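# Load a white part from the tote into the mould nest

## Task

Pick one white plastic part out of the blue tote and put it, narrow end pointing down and pressed fully home, into the empty nest of the mould closest to the arms on the rotary table. The tote must stay upright in its original place with the remaining parts still inside. Finish with both grippers released so neither arm touches any movable object.

## Robot and tools

Robot: two arms, left_arm and right_arm, each with a two-finger parallel gripper. Cameras: cam_head_left, cam_head_right, cam_high, cam_low (fixed) and cam_left_wrist, cam_right_wrist (on the wrists), all 896x504.

Frame: the scene frame has its origin at table-top height, halfway between the two arms' nominal bases. +z is up, +x points out over the table, and left_arm sits on the +y side (arm names do not match image left/right). Reported gripper positions are in metres and orientations are quaternions (w,x,y,z), both in this frame. A gripper's fingers point along its own +z and close along its own y. The reported position is the point between the finger pads, just under 1 cm behind the tips. Reported poses can be off by a few cm, more at long reach.

Row layout (used by execute_actions and move): 14 numbers, each in [-1, 1]. Numbers 1-7 belong to left_arm: dx, dy, dz, rx, ry, rz, opening. Numbers 8-14 are the same seven for right_arm. Always send all 14, even when only one arm should move. dx, dy, dz, rx, ry, rz are offsets, not poses: they are measured along the scene axes from that arm's Hand target as it stood when the action or move began. Scale: 1.0 = 0.6 m for dx/dy/dz and 180 degrees for rotation; rx, ry, rz form one rotation vector, turning about the Hand target's position. If dx, dy, dz together exceed length 1.0 they may be shortened. Opening is absolute, not an offset: +1 fully open (about 87 mm between pads), +0.5 about 69 mm, 0 about 43 mm, -0.5 about 18 mm, -1 closed. A 0 in the opening slot is a real command (half open), so to leave a gripper alone resend its current opening.

execute_actions(actions, cameras): actions is a list of actions; each action is a list of up to 15 rows, each row held for one 1/30 s step, the last row repeating to fill 15 steps. Every row in an action is offset from the same start pose, not from the previous row; each new action starts from the current Hand target, so repeating an offset moves further. An empty actions list just returns state and images. cameras picks which images come back (omitted/null/["all"] = all, [] = none; an unknown name invalidates the call). Sending six zeros for an arm re-commands its current Hand target, which is also how to make a gripper that stopped short try again.

move(target, speed, blend, opening_speed, blocking, cameras): drives each gripper in a straight line toward target. target is one 14-number row, or a list of up to 15 such rows; every row is an offset from the Hand targets at the move's start, not from the previous row. speed is in m/s (0.002 to 2.9, default 0.25; rotation up to twice that in rad/s), one value or one per target. blend is a corner-rounding radius in m for lists (default 0). opening_speed is in units of the -1..+1 scale per second, at least 0.2. blocking=false returns after about 0.5 s while the move continues. The whole move is capped at 10 s. Paths do not avoid obstacles or the other arm; faster moves lag, stray and hit harder, and aiming far past a contact presses harder. Avoid paths passing near an arm's own base (its shoulder posture can flip); go around it. The result adds a move: line with the outcome (done, off_target, moving, held, fault) and any limits (paced = pose clipped, held = steps withheld). done means within 10 mm and 2 degrees at rest; neither done nor off_target tells you about contact.

wait(seconds, cameras): 0 to 10 s, arms hold their last command; a running move continues. stop(cameras): brakes a running move. zoom_image(camera, region): region [x0, y0, x1, y1] in pixels of that camera's latest image, at most 504x504, for a camera included in the newest images. finished_scene(scene): ends the current scene irreversibly; scene is its number.

Result lines: each arm's end_effector_position and end_effector_quat_wxyz; Hand target (the last commanded pose after clipping; next offsets count from it); Tool commands; grip_measured (finger position on the command scale; Joint positions gives it as 0 closed to 1 open); Joint positions, Joint velocities ("within noise" means still), Joint torques (include gravity, offsets, noise; joints 1-3 wrap at ±28 N m). Possible MOTOR HOT or OVER-TEMPERATURE FAULT lines.

Behaviour to expect: orientation commands are clipped to 40 degrees from the measured orientation each step. Friction and weight can leave a gripper short, low or tilted; small moves may not happen or may go sideways. Check the pose after each move and correct tilt. Resting short does not fix itself by waiting; send the missing offset. To release a push, command the target back past the gripper.

Gripping: close to about 0.04 below grip_measured at first contact for full force; less for a lighter hold. Readings may be off by about 1 mm. Close gently; fast closes squeeze harder.

Avoid: dropping parts or releasing them while moving; knocking or tipping the tote; anything falling or being left off the table; fast impacts; grippers or wrist cameras colliding or one gripper closing on the other's fingers (can fail the scene); the clearance check may halt arms that come close. A camera cable resting on an object counts as touching it. Holding loads, staying stretched out or pushing against an unreachable pose heats motors; at 90 °C that arm folds and stops working. Loose objects may occasionally be nudged by outside pushes.

Each tool is called as name(argument=value, ...), one argument or row to a line, values as JSON.

## Session

execute_actions(
  actions=[],
)

Scene clock: 0.00 s.
left_arm: end_effector_position=(+0.4068, +0.2544, +0.1821) grip_measured=+1.000 end_effector_quat_wxyz=(+0.468, -0.072, +0.881, -0.016) | right_arm: end_effector_position=(+0.2237, -0.2899, +0.0600) grip_measured=+0.985 end_effector_quat_wxyz=(+0.543, +0.087, +0.835, +0.014)
Joint positions: left_arm=[-0.226 1.326 0.907 -0.196 -0.235 -0.279 1] | right_arm=[0.717 1.043 0.067 0.417 0.689 0.509 0.993]
Joint velocities: within noise
Joint torques (N m): no reading
Motor temperatures (°C): left_arm=[30 35 38 29 27 29 29] | right_arm=[31 41 36 30 27 28 31]
Heat: left arm: 38 °C; right arm: 41 °C.
Hand target: left_arm +0.4084, +0.2541, +0.1875; +0.474, -0.072, +0.877, -0.018 | right_arm +0.2270, -0.2874, +0.0651; +0.549, +0.090, +0.831, +0.020
Tool commands: left_gripper/opening=+1.0 right_gripper/opening=+1.0

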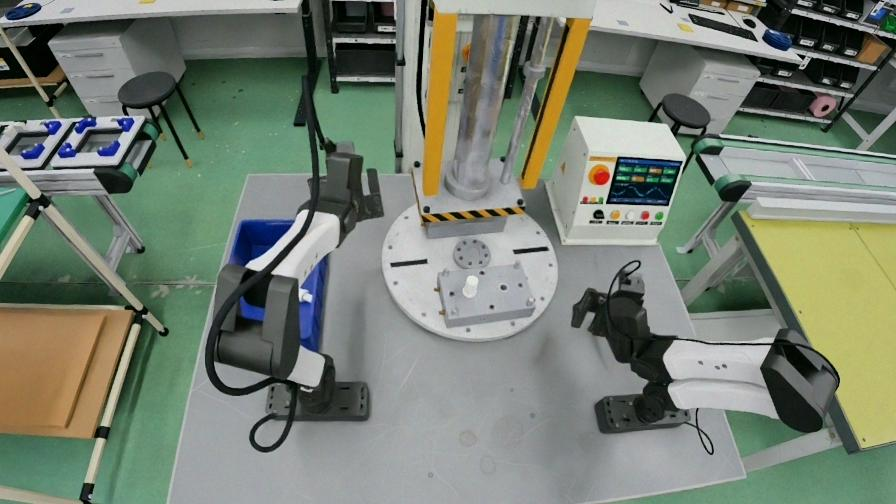

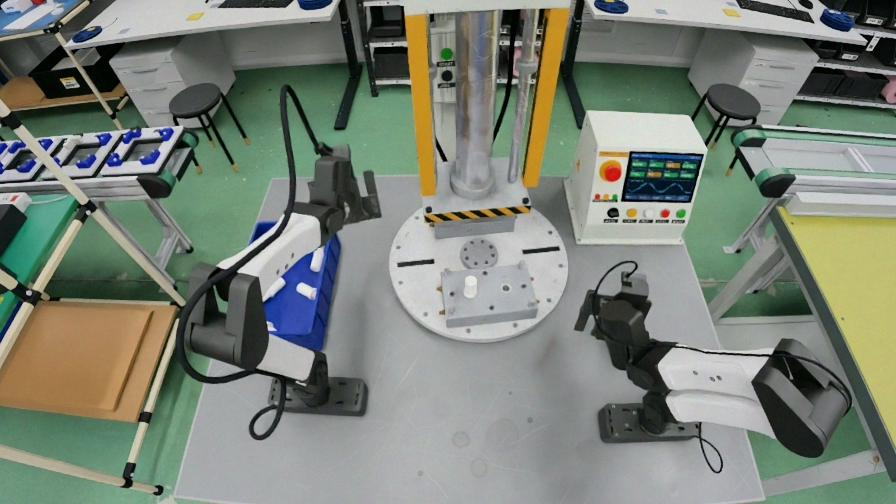

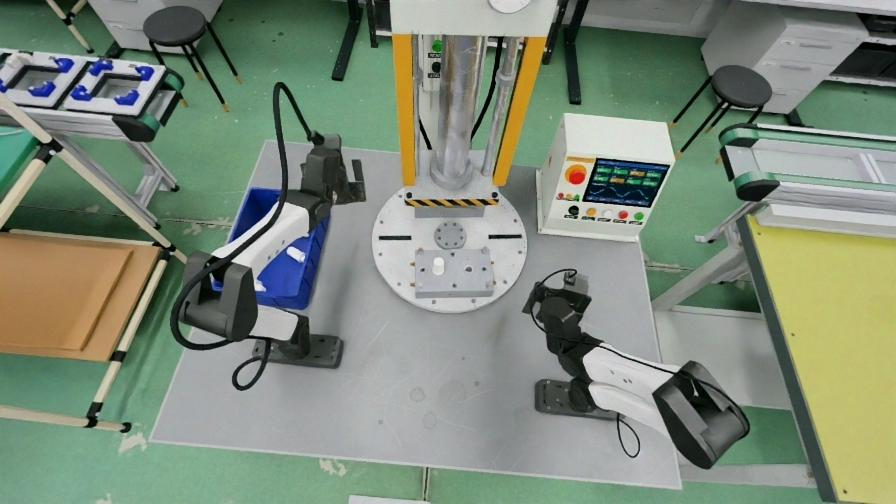

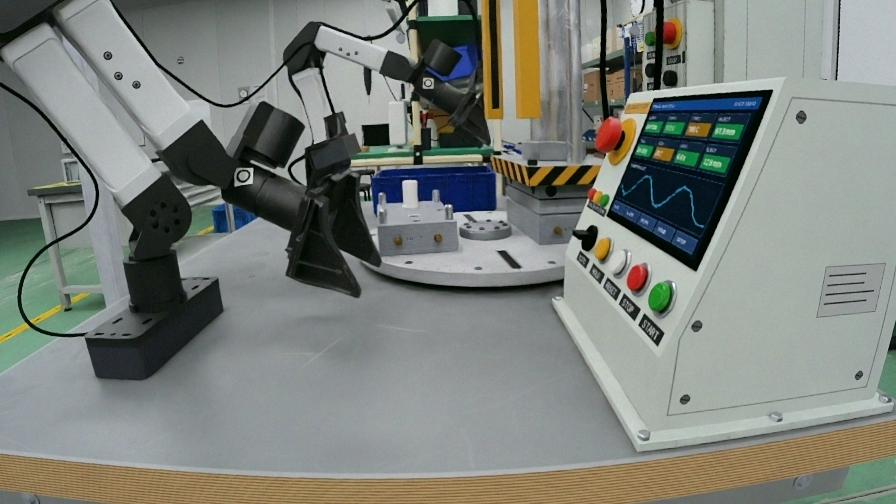

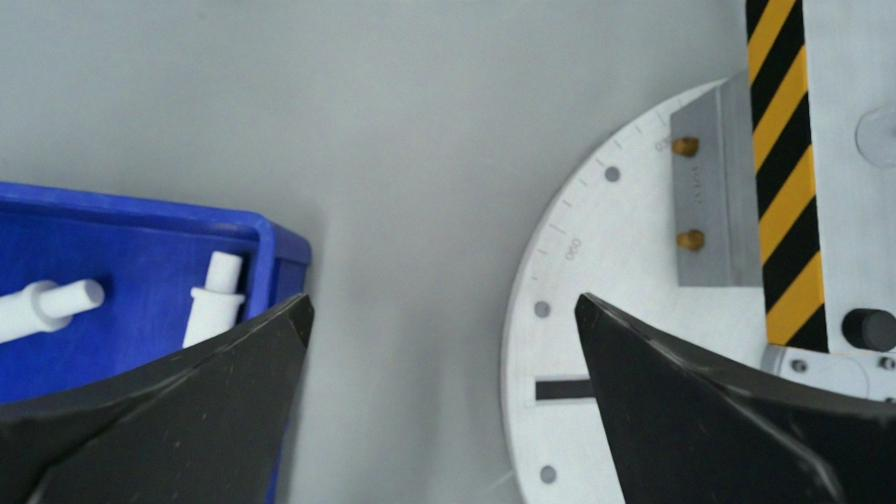

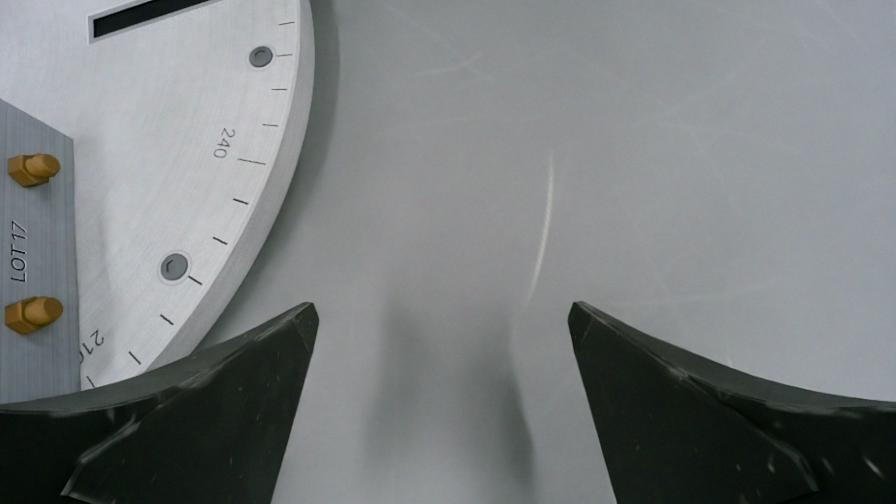

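zoom_image(
  camera="cam_head_right",
  region=[420, 240, 560, 340],
)

zoom_image(
  camera="cam_head_right",
  region=[230, 210, 350, 350],
)

zoom_image(
  camera="cam_low",
  region=[350, 150, 520, 270],
)

zoom_image(
  camera="cam_high",
  region=[400, 230, 510, 310],
)

zoom_image(
  camera="cam_left_wrist",
  region=[0, 170, 320, 400],
)

Scaled by 3.600 from the camera's 896x504 image, which has a finer 1280x720 frame.

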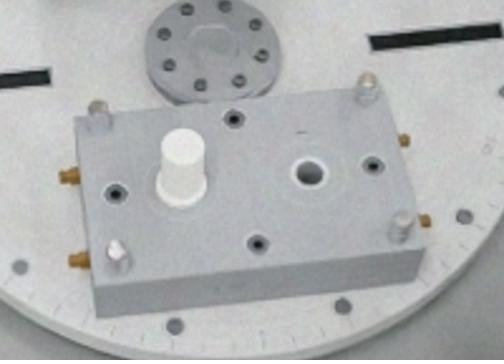

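Scaled by 3.600 from the camera's 896x504 image, which has a finer 1280x720 frame.

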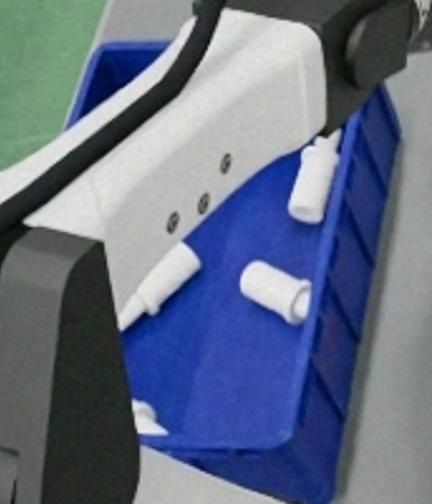

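Scaled by 2.965 from the camera's 896x504 image, which has a finer 1280x720 frame.

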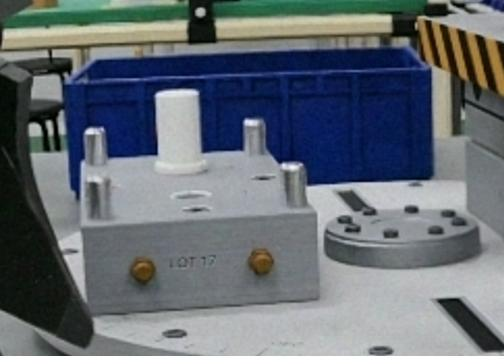

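Scaled by 4.582 from the camera's 896x504 image, which has a finer 1280x720 frame.

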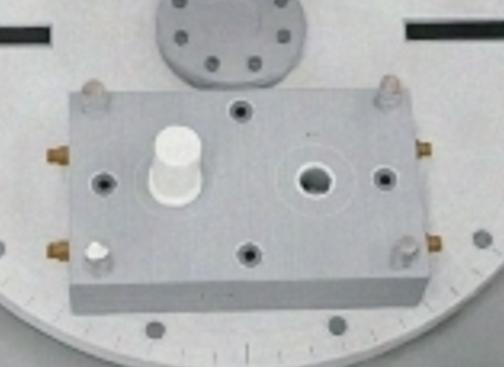

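Scaled by 1.575 from the camera's 896x504 image, which has a finer 1280x720 frame.

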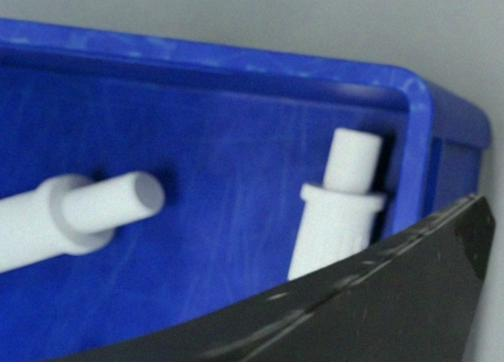

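move(
  target=[-0.32,0.17,0.22,0,0.05,0,1,0,0,0,0,0,0,1],
)

Scene clock: 37.53 s.
left_arm: end_effector_position=(+0.2171, +0.3567, +0.3145) grip_measured=+1.000 end_effector_quat_wxyz=(+0.400, -0.078, +0.913, -0.011) | right_arm: end_effector_position=(+0.2237, -0.2899, +0.0600) grip_measured=+0.985 end_effector_quat_wxyz=(+0.543, +0.087, +0.835, +0.014)
Joint positions: left_arm=[0.429 0.889 1.362 -1.253 0.26 0.136 1] | right_arm=[0.717 1.043 0.067 0.417 0.689 0.509 0.993]
Joint velocities: within noise
Joint torques (N m): left_arm=[1.32 0.16 8.66 1.4 0.36 0.13] | right_arm=[-0.42 -1.46 6.35 1.93 0.29 0]
Motor temperatures (°C): left_arm=[30 37 41 33 27 29 29] | right_arm=[31 40 40 33 27 28 31]
Heat: left arm: 41 °C; right arm: 40 °C.
Hand target: left_arm +0.2164, +0.3561, +0.3195; +0.404, -0.074, +0.912, -0.012 | right_arm +0.2270, -0.2874, +0.0651; +0.549, +0.090, +0.831, +0.020
Off the commanded pose: left_arm 0.005 m, 1 deg | right_arm 0.007 m, 1 deg.
move: done
camera_calibration:
cam_left_wrist: T_world_to_cam=[[0.133045, -0.986752, 0.0928453, 0.290485], [-0.990012, -0.127904, 0.0593097, 0.263638], [-0.0466487, -0.0998088, -0.993913, 0.493159], [0, 0, 0, 1]] pos_world=[0.245362, 0.369579, 0.44755]

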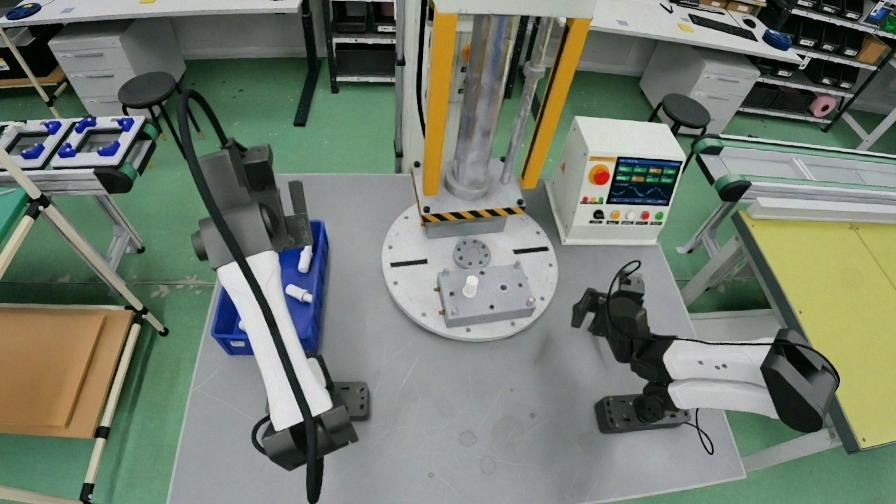

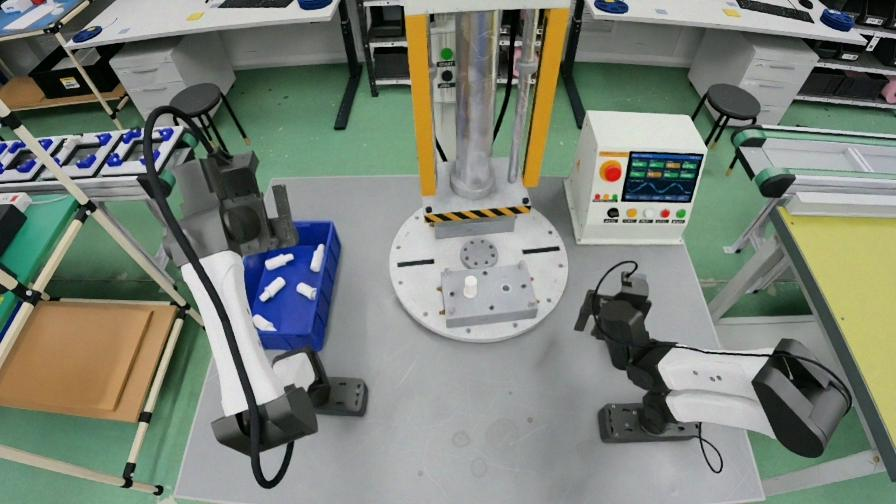

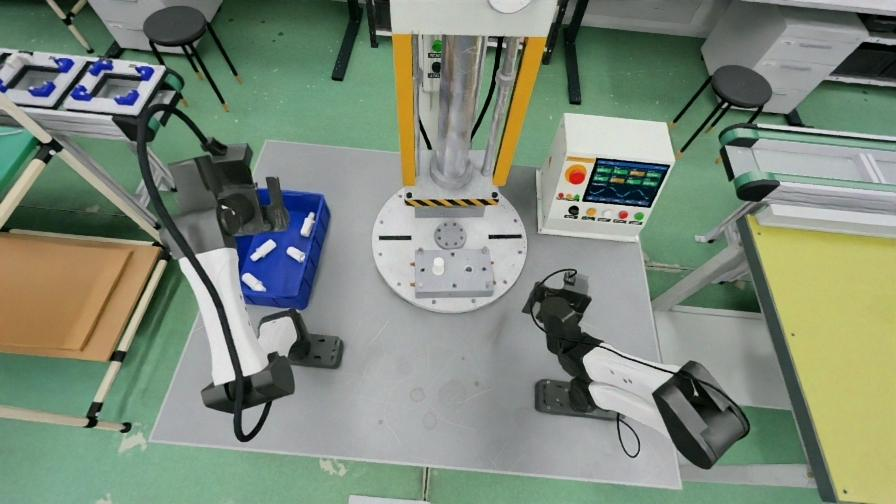

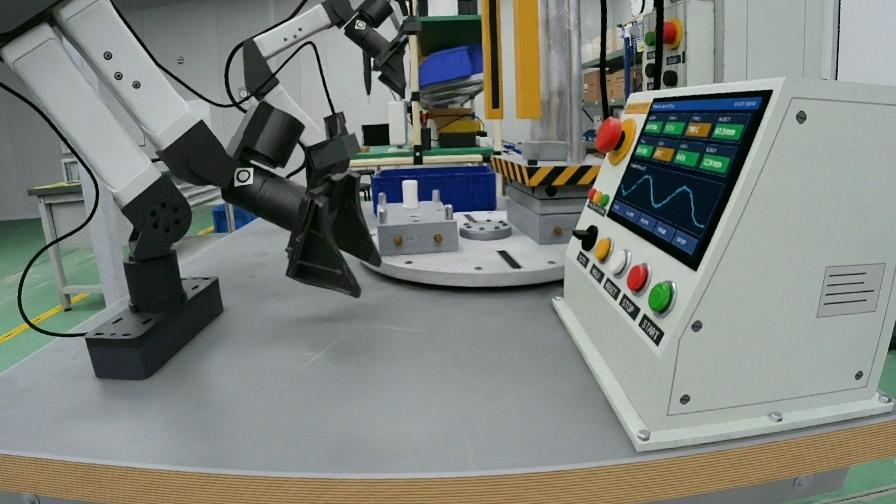

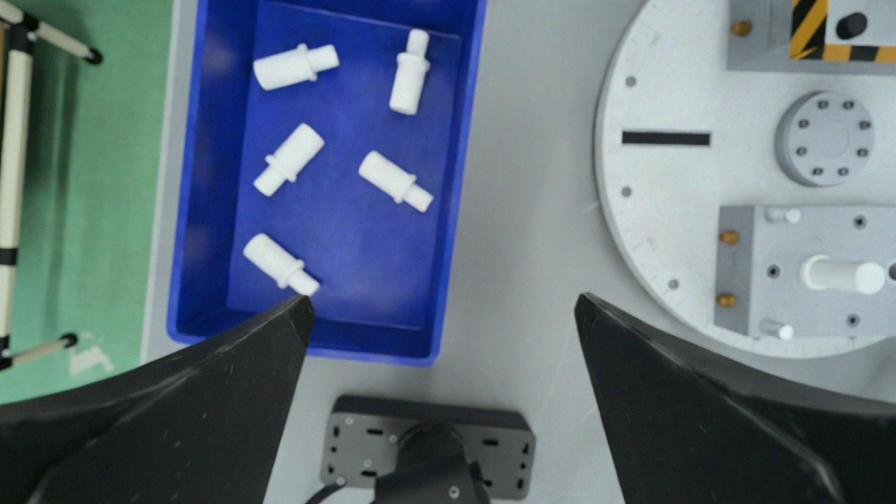

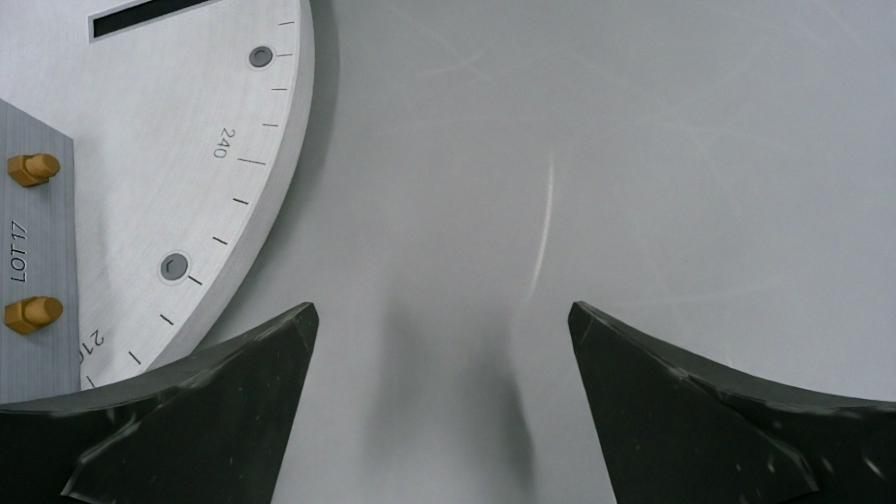

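move(
  target=[0.1343,0.1998,-0.1992,0.0907,0.2558,-0.2346,0.2,0,0,0,0,0,0,1],
)

Scene clock: 66.87 s.
left_arm: end_effector_position=(+0.2938, +0.4746, +0.1983) grip_measured=+0.200 end_effector_quat_wxyz=(+0.005, +0.297, +0.955, -0.003) | right_arm: end_effector_position=(+0.2237, -0.2899, +0.0600) grip_measured=+0.985 end_effector_quat_wxyz=(+0.543, +0.087, +0.835, +0.014)
Joint positions: left_arm=[0.44 1.802 1.742 -1.507 0.011 1.029 0.6] | right_arm=[0.717 1.043 0.067 0.417 0.689 0.509 0.993]
Joint velocities: within noise
Joint torques (N m): left_arm=[0.14 -6.13 9.26 0.16 0.09 0.12] | right_arm=[-0.27 -1.4 6.32 1.92 0.28 0]
Motor temperatures (°C): left_arm=[30 36 43 32 27 29 28] | right_arm=[31 40 41 34 27 28 31]
Heat: left arm: 43 °C; right arm: 41 °C.
Hand target: left_arm +0.2970, +0.4759, +0.2000; +0.000, +0.306, +0.952, +0.000 | right_arm +0.2270, -0.2874, +0.0651; +0.549, +0.090, +0.831, +0.020
Off the commanded pose: left_arm 0.004 m, 1 deg | right_arm 0.007 m, 1 deg.
move: done
camera_calibration:
cam_left_wrist: T_world_to_cam=[[-0.561153, -0.827647, 0.0104008, 0.552274], [-0.529627, 0.368693, 0.763911, -0.14912], [-0.636084, 0.423163, -0.645237, 0.248867], [0, 0, 0, 1]] pos_world=[0.389233, 0.406756, 0.268749]

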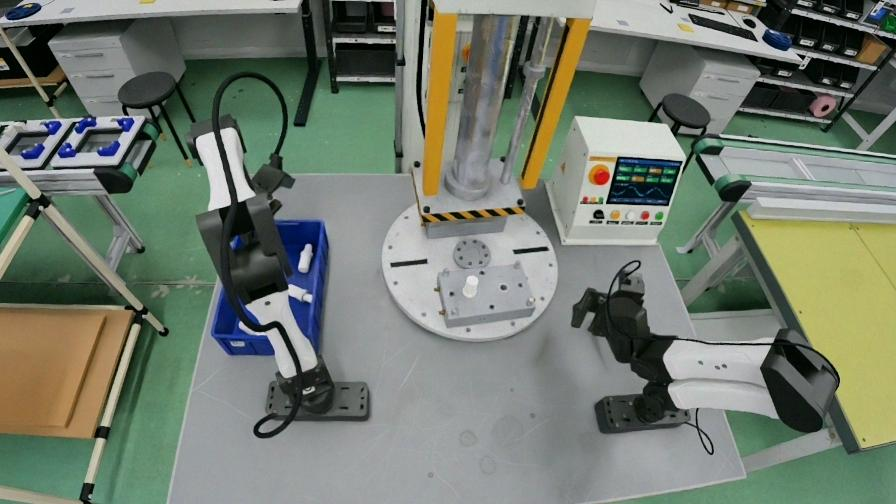

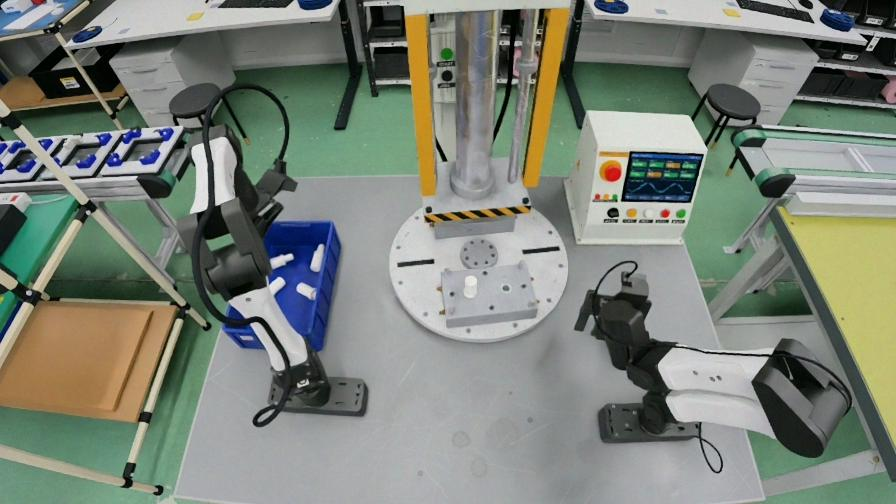

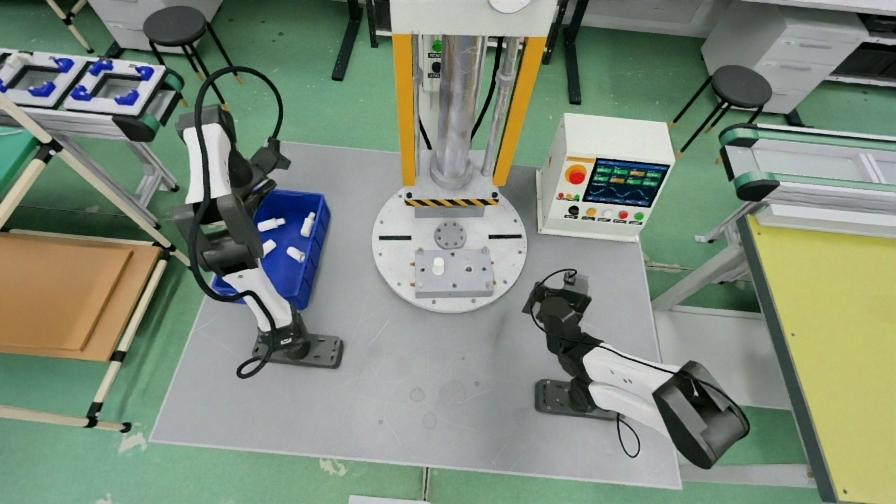

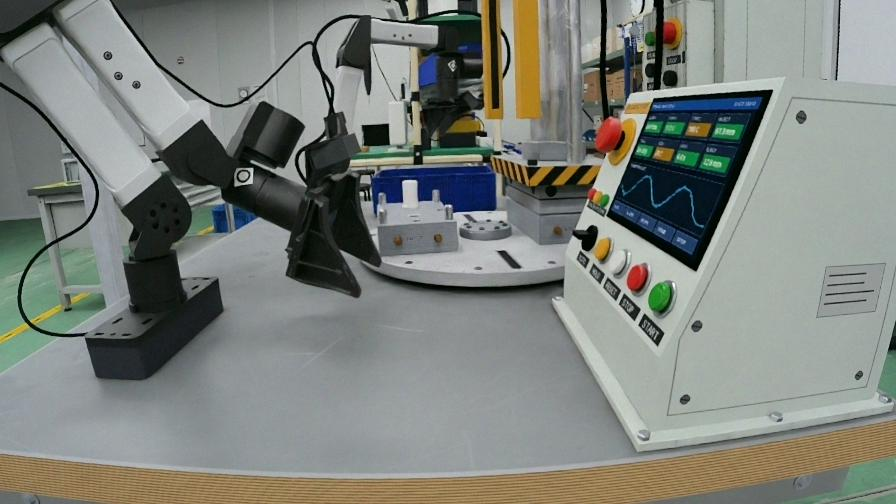

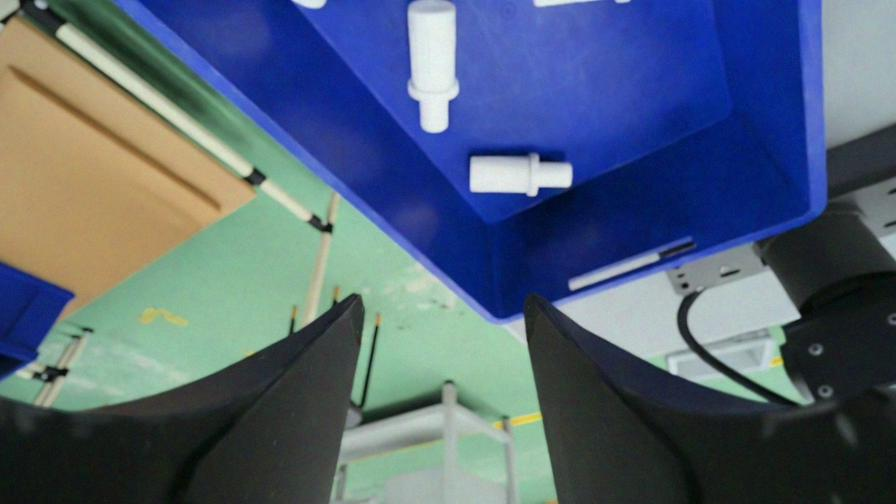

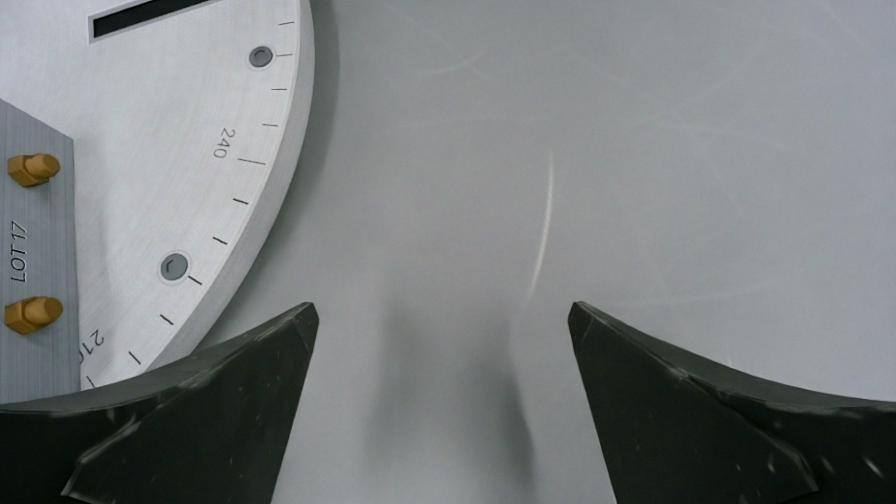

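move(
  target=[0.0035,0.0017,-0.275,0,0,0,0.2,0,0,0,0,0,0,1],
  cameras=["cam_left_wrist","cam_head_right"],
)

zoom_image(
  camera="cam_left_wrist",
  region=[250, 150, 650, 450],
)

Scene clock: 78.50 s.
left_arm: end_effector_position=(+0.2981, +0.4772, +0.0410) grip_measured=+0.200 end_effector_quat_wxyz=(+0.004, +0.297, +0.955, -0.001) | right_arm: end_effector_position=(+0.2237, -0.2899, +0.0600) grip_measured=+0.985 end_effector_quat_wxyz=(+0.543, +0.087, +0.835, +0.014)
Joint positions: left_arm=[0.44 1.895 1.223 -0.894 0.007 1.03 0.6] | right_arm=[0.717 1.043 0.067 0.417 0.689 0.509 0.993]
Joint velocities: within noise
Joint torques (N m): left_arm=[0.14 -6.52 5.94 0.43 0.1 0.13] | right_arm=[-0.23 -1.46 6.26 1.94 0.28 0.03]
Motor temperatures (°C): left_arm=[30 36 43 31 27 29 28] | right_arm=[31 40 42 35 27 28 31]
Heat: left arm: 43 °C; right arm: 42 °C.
Hand target: left_arm +0.2991, +0.4770, +0.0350; +0.000, +0.306, +0.952, +0.000 | right_arm +0.2270, -0.2874, +0.0651; +0.549, +0.090, +0.831, +0.020
Off the commanded pose: left_arm 0.006 m, 1 deg | right_arm 0.007 m, 1 deg.
move: done
camera_calibration:
cam_left_wrist: T_world_to_cam=[[-0.561773, -0.827262, 0.00697931, 0.558659], [-0.529588, 0.366086, 0.765192, -0.0264531], [-0.635569, 0.426168, -0.643765, 0.147278], [0, 0, 0, 1]] pos_world=[0.393436, 0.409076, 0.111155]
Images, in order (width x height): cam_head_right 896x504, cam_left_wrist 896x504.

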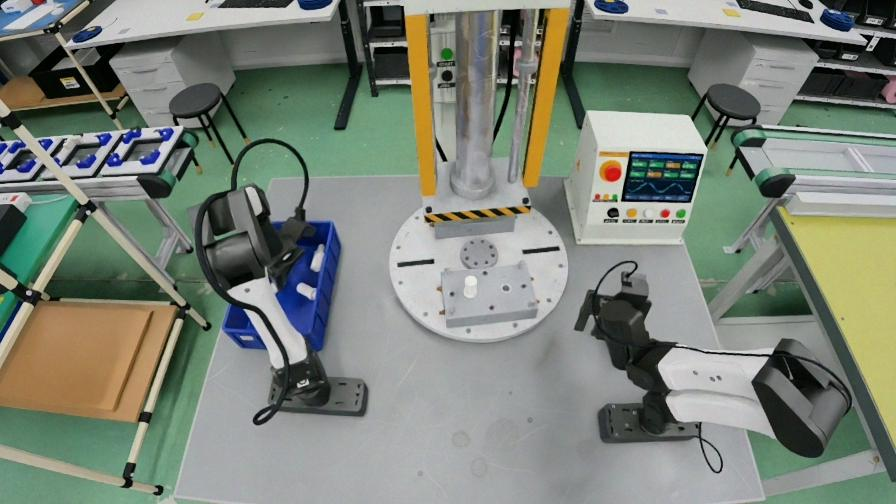

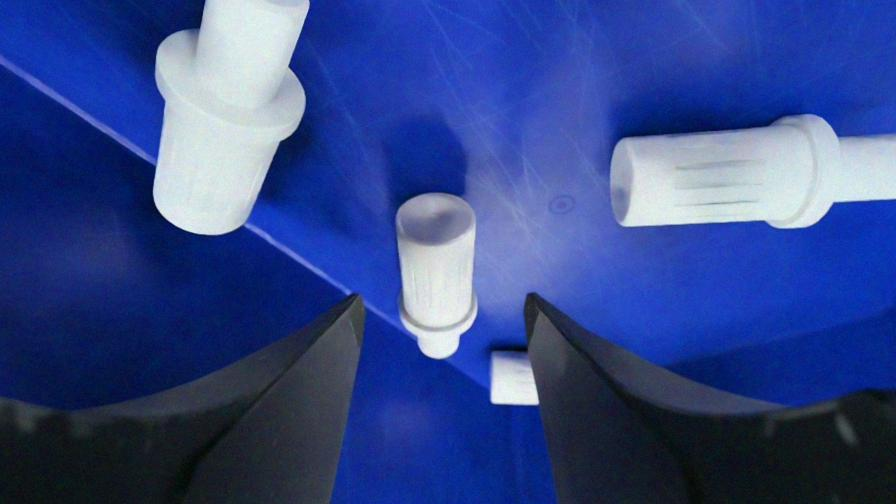

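Scaled by 1.260 from the camera's 896x504 image, which has a finer 1280x720 frame.

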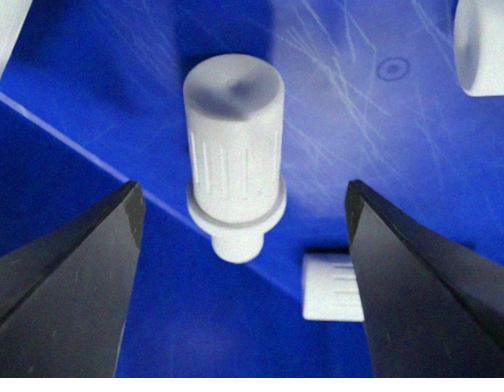

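move(
  target=[
    [0,0,-0.035,0,0,0,0.2,0,0,0,0,0,0,1],
    [0,0,-0.035,0,0,0,-0.5,0,0,0,0,0,0,1],
  ],
  cameras=["cam_left_wrist"],
  speed=0.1,
)

Scene clock: 89.83 s.
left_arm: end_effector_position=(+0.3000, +0.4782, +0.0218) grip_measured=-0.345 end_effector_quat_wxyz=(+0.007, +0.297, +0.955, +0.002) | right_arm: end_effector_position=(+0.2237, -0.2899, +0.0600) grip_measured=+0.985 end_effector_quat_wxyz=(+0.543, +0.087, +0.835, +0.014)
Joint positions: left_arm=[0.44 1.928 1.185 -0.815 0.007 1.03 0.327] | right_arm=[0.717 1.043 0.067 0.417 0.689 0.509 0.993]
Joint velocities: within noise
Joint torques (N m): left_arm=[0.14 -6.38 5.39 0.46 0.11 0.13] | right_arm=[-0.35 -1.47 6.31 1.92 0.26 0.01]
Motor temperatures (°C): left_arm=[30 38 43 31 27 29 28] | right_arm=[31 40 42 35 27 28 31]
Heat: left arm: 43 °C; right arm: 42 °C.
Hand target: left_arm +0.2991, +0.4770, +0.0140; +0.000, +0.306, +0.952, +0.000 | right_arm +0.2270, -0.2874, +0.0651; +0.549, +0.090, +0.831, +0.020
Off the commanded pose: left_arm 0.008 m, 1 deg | right_arm 0.007 m, 1 deg.
move: done
camera_calibration:
cam_left_wrist: T_world_to_cam=[[-0.561735, -0.827317, 0.000408475, 0.560856], [-0.534402, 0.363227, 0.763204, -0.00825437], [-0.63156, 0.4285, -0.646157, 0.133515], [0, 0, 0, 1]] pos_world=[0.394964, 0.409793, 0.0923421]
Images, in order (width x height): cam_left_wrist 896x504.

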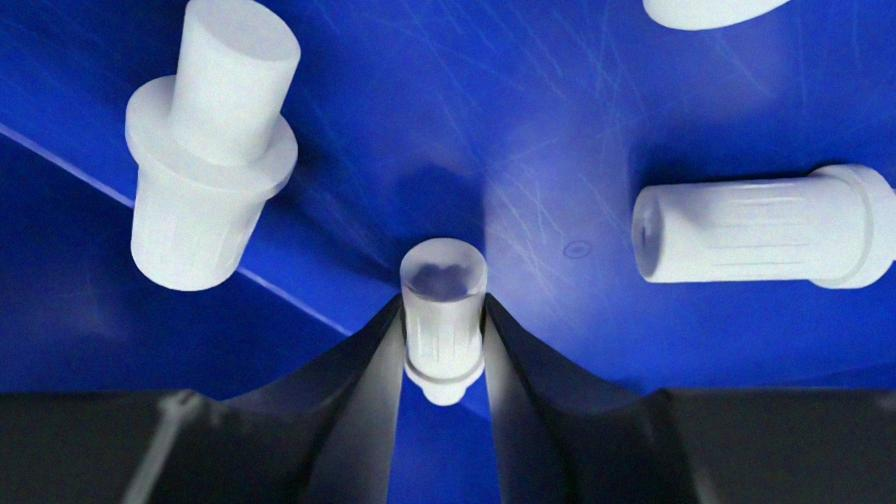

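move(
  target=[
    [0,0,0.38,0,0,0,-0.5,0,0,0,0,0,0,1],
    [0.202,-0.378,0.477,-0.117,-0.2217,0.0341,-0.5,0,0,0,0,0,0,1],
    [0.052,-0.712,0.443,-0.2339,-0.4433,0.0682,-0.5,0,0,0,0,0,0,1],
    [-0.132,-0.895,0.393,-0.2339,-0.4433,0.0682,-0.5,0,0,0,0,0,0,1],
  ],
  blend=0.04,
  speed=0.3,
)

zoom_image(
  camera="cam_left_wrist",
  region=[200, 0, 704, 504],
)

Scene clock: 133.87 s.
left_arm: end_effector_position=(+0.2189, -0.0546, +0.2432) grip_measured=-0.345 end_effector_quat_wxyz=(+0.692, +0.135, +0.700, -0.117) | right_arm: end_effector_position=(+0.2237, -0.2899, +0.0600) grip_measured=+0.985 end_effector_quat_wxyz=(+0.543, +0.087, +0.835, +0.014)
Joint positions: left_arm=[-1.47 1.554 0.818 0.7 -1.123 -0.009 0.327] | right_arm=[0.717 1.043 0.067 0.417 0.689 0.509 0.993]
Joint velocities: within noise
Joint torques (N m): left_arm=[0.62 -4.6 10.06 1.69 -0.05 0.05] | right_arm=[-0.31 -1.43 6.23 1.93 0.27 0.02]
Motor temperatures (°C): left_arm=[30 40 42 31 27 29 29] | right_arm=[31 39 43 36 27 28 31]
Heat: left arm: 42 °C; right arm: 43 °C.
Hand target: left_arm +0.2198, -0.0599, +0.2498; +0.696, +0.123, +0.697, -0.123 | right_arm +0.2270, -0.2874, +0.0651; +0.549, +0.090, +0.831, +0.020
Off the commanded pose: left_arm 0.009 m, 2 deg | right_arm 0.007 m, 1 deg.
move: done
camera_calibration:
cam_left_wrist: T_world_to_cam=[[-0.35894, -0.933218, -0.0163064, 0.0282917], [-0.725047, 0.289789, -0.624763, 0.34822], [0.587766, -0.21243, -0.780644, 0.184462], [0, 0, 0, 1]] pos_world=[0.154211, -0.0353228, 0.362015]

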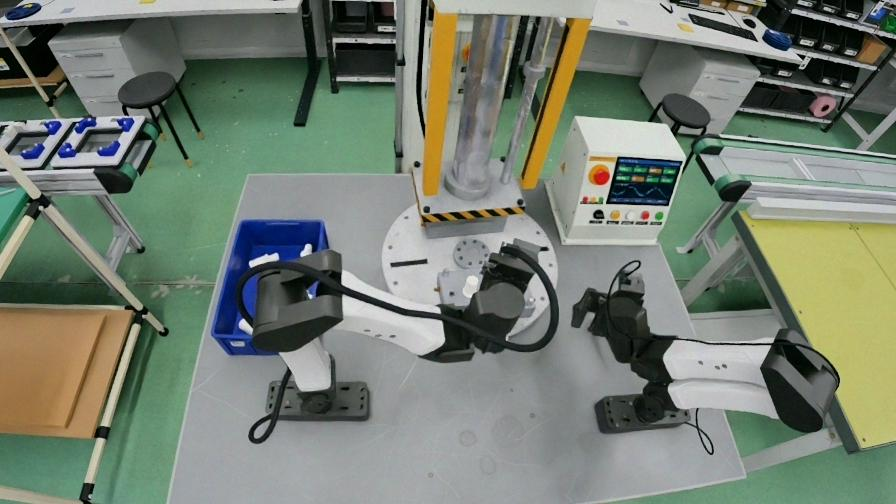

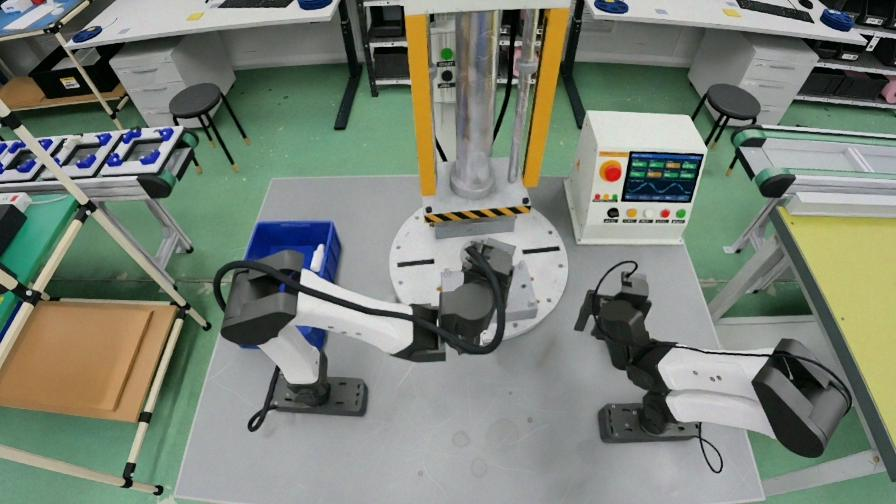

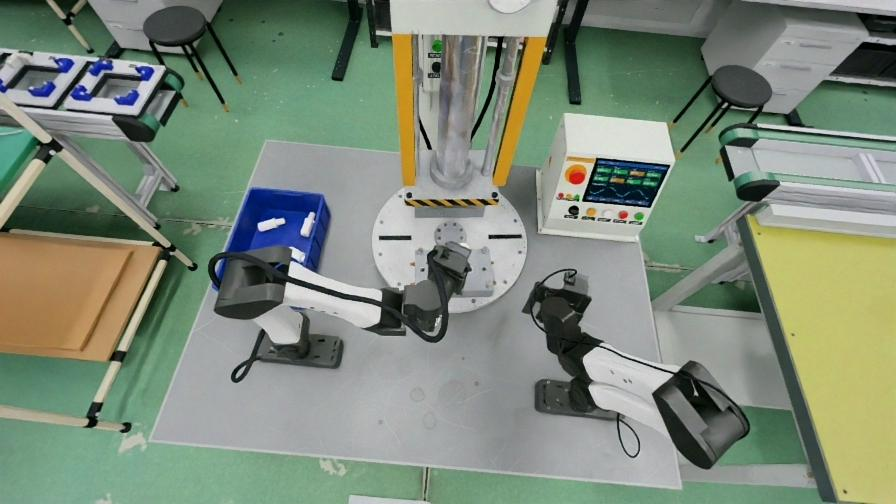

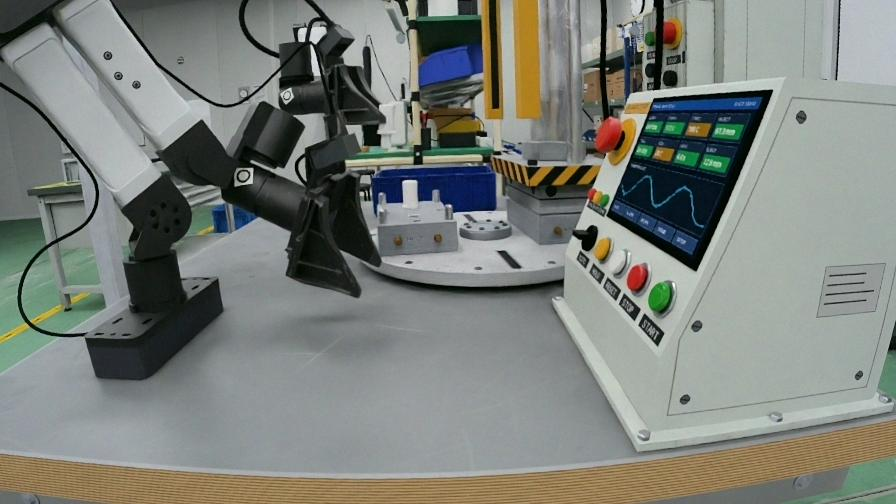

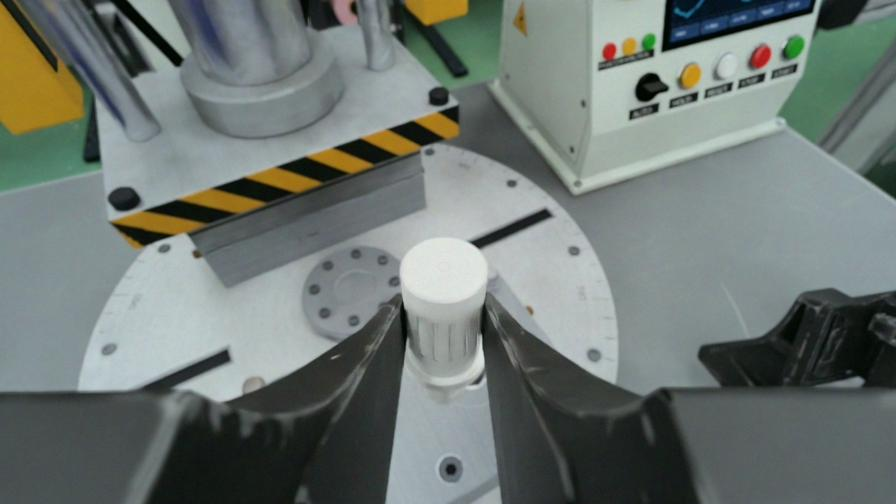

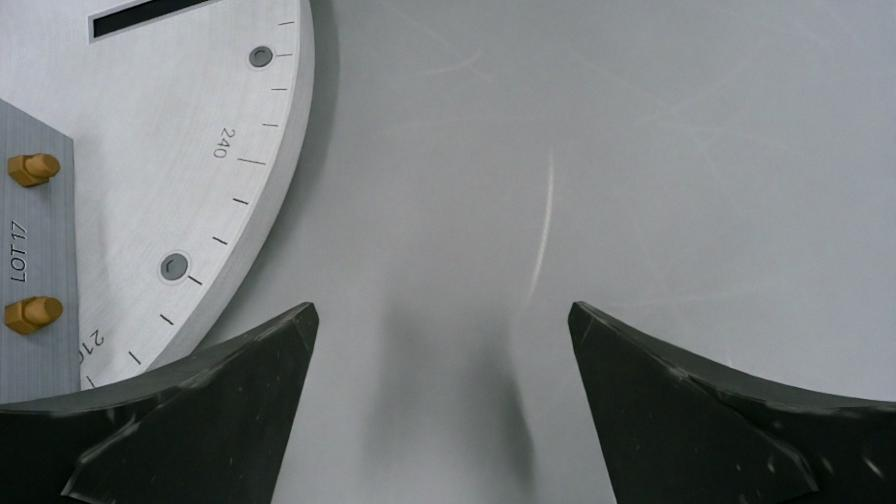

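Scaled by 1.000.

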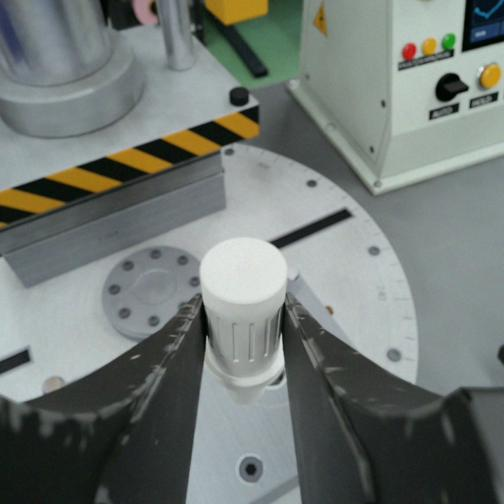

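move(
  target=[-0.08,0.1,0,0,0,0,-0.5,0,0,0,0,0,0,1],
  cameras=["cam_left_wrist","cam_low"],
)

zoom_image(
  camera="cam_left_wrist",
  region=[300, 200, 700, 460],
)

zoom_image(
  camera="cam_low",
  region=[260, 60, 520, 270],
)

Scene clock: 149.37 s.
left_arm: end_effector_position=(+0.1734, -0.0049, +0.2484) grip_measured=-0.345 end_effector_quat_wxyz=(+0.695, +0.125, +0.697, -0.124) | right_arm: end_effector_position=(+0.2237, -0.2899, +0.0600) grip_measured=+0.985 end_effector_quat_wxyz=(+0.543, +0.087, +0.835, +0.014)
Joint positions: left_arm=[-1.63 1.347 0.644 0.695 -1.289 -0.006 0.327] | right_arm=[0.717 1.043 0.067 0.417 0.689 0.509 0.993]
Joint velocities: within noise
Joint torques (N m): left_arm=[0.1 -5.68 6.49 1.32 -0.01 0.04] | right_arm=[-0.35 -1.47 6.17 1.93 0.28 0.02]
Motor temperatures (°C): left_arm=[30 38 43 32 27 29 29] | right_arm=[31 39 43 36 27 28 31]
Heat: left arm: 43 °C; right arm: 43 °C.
Hand target: left_arm +0.1719, +0.0001, +0.2499; +0.696, +0.123, +0.697, -0.123 | right_arm +0.2270, -0.2874, +0.0651; +0.549, +0.090, +0.831, +0.020
Off the commanded pose: left_arm 0.005 m, 0 deg | right_arm 0.007 m, 1 deg.
move: done
camera_calibration:
cam_left_wrist: T_world_to_cam=[[-0.353237, -0.935517, 0.00556285, 0.0520364], [-0.723745, 0.269498, -0.635267, 0.306358], [0.592804, -0.228426, -0.772273, 0.222783], [0, 0, 0, 1]] pos_world=[0.108039, 0.0170076, 0.366379]
Images, in order (width x height): cam_low 896x504, cam_left_wrist 896x504.

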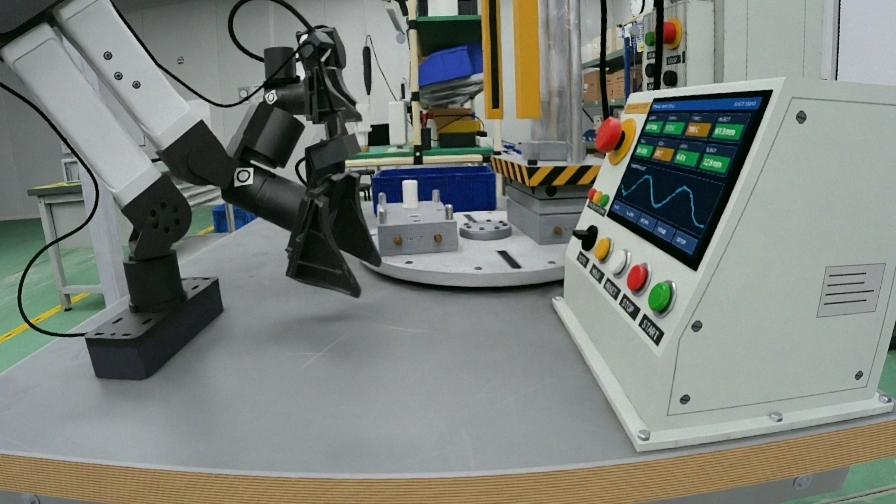

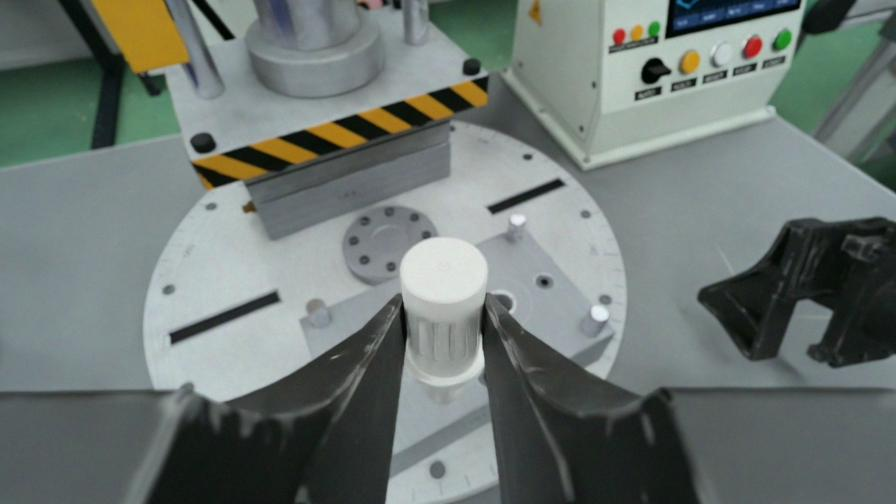

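Scaled by 1.260 from the camera's 896x504 image, which has a finer 1280x720 frame.

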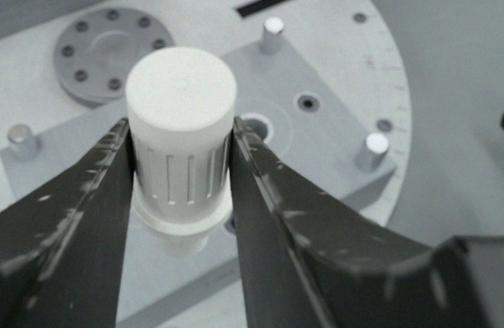

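Scaled by 1.938 from the camera's 896x504 image, which has a finer 1280x720 frame.

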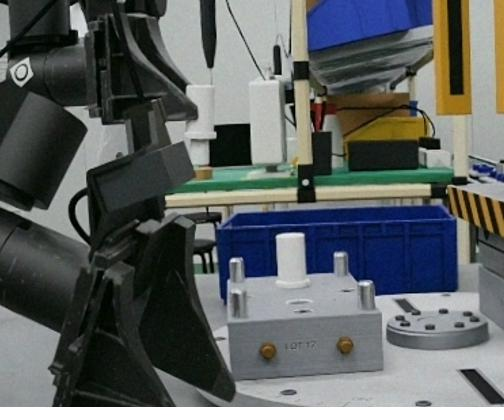

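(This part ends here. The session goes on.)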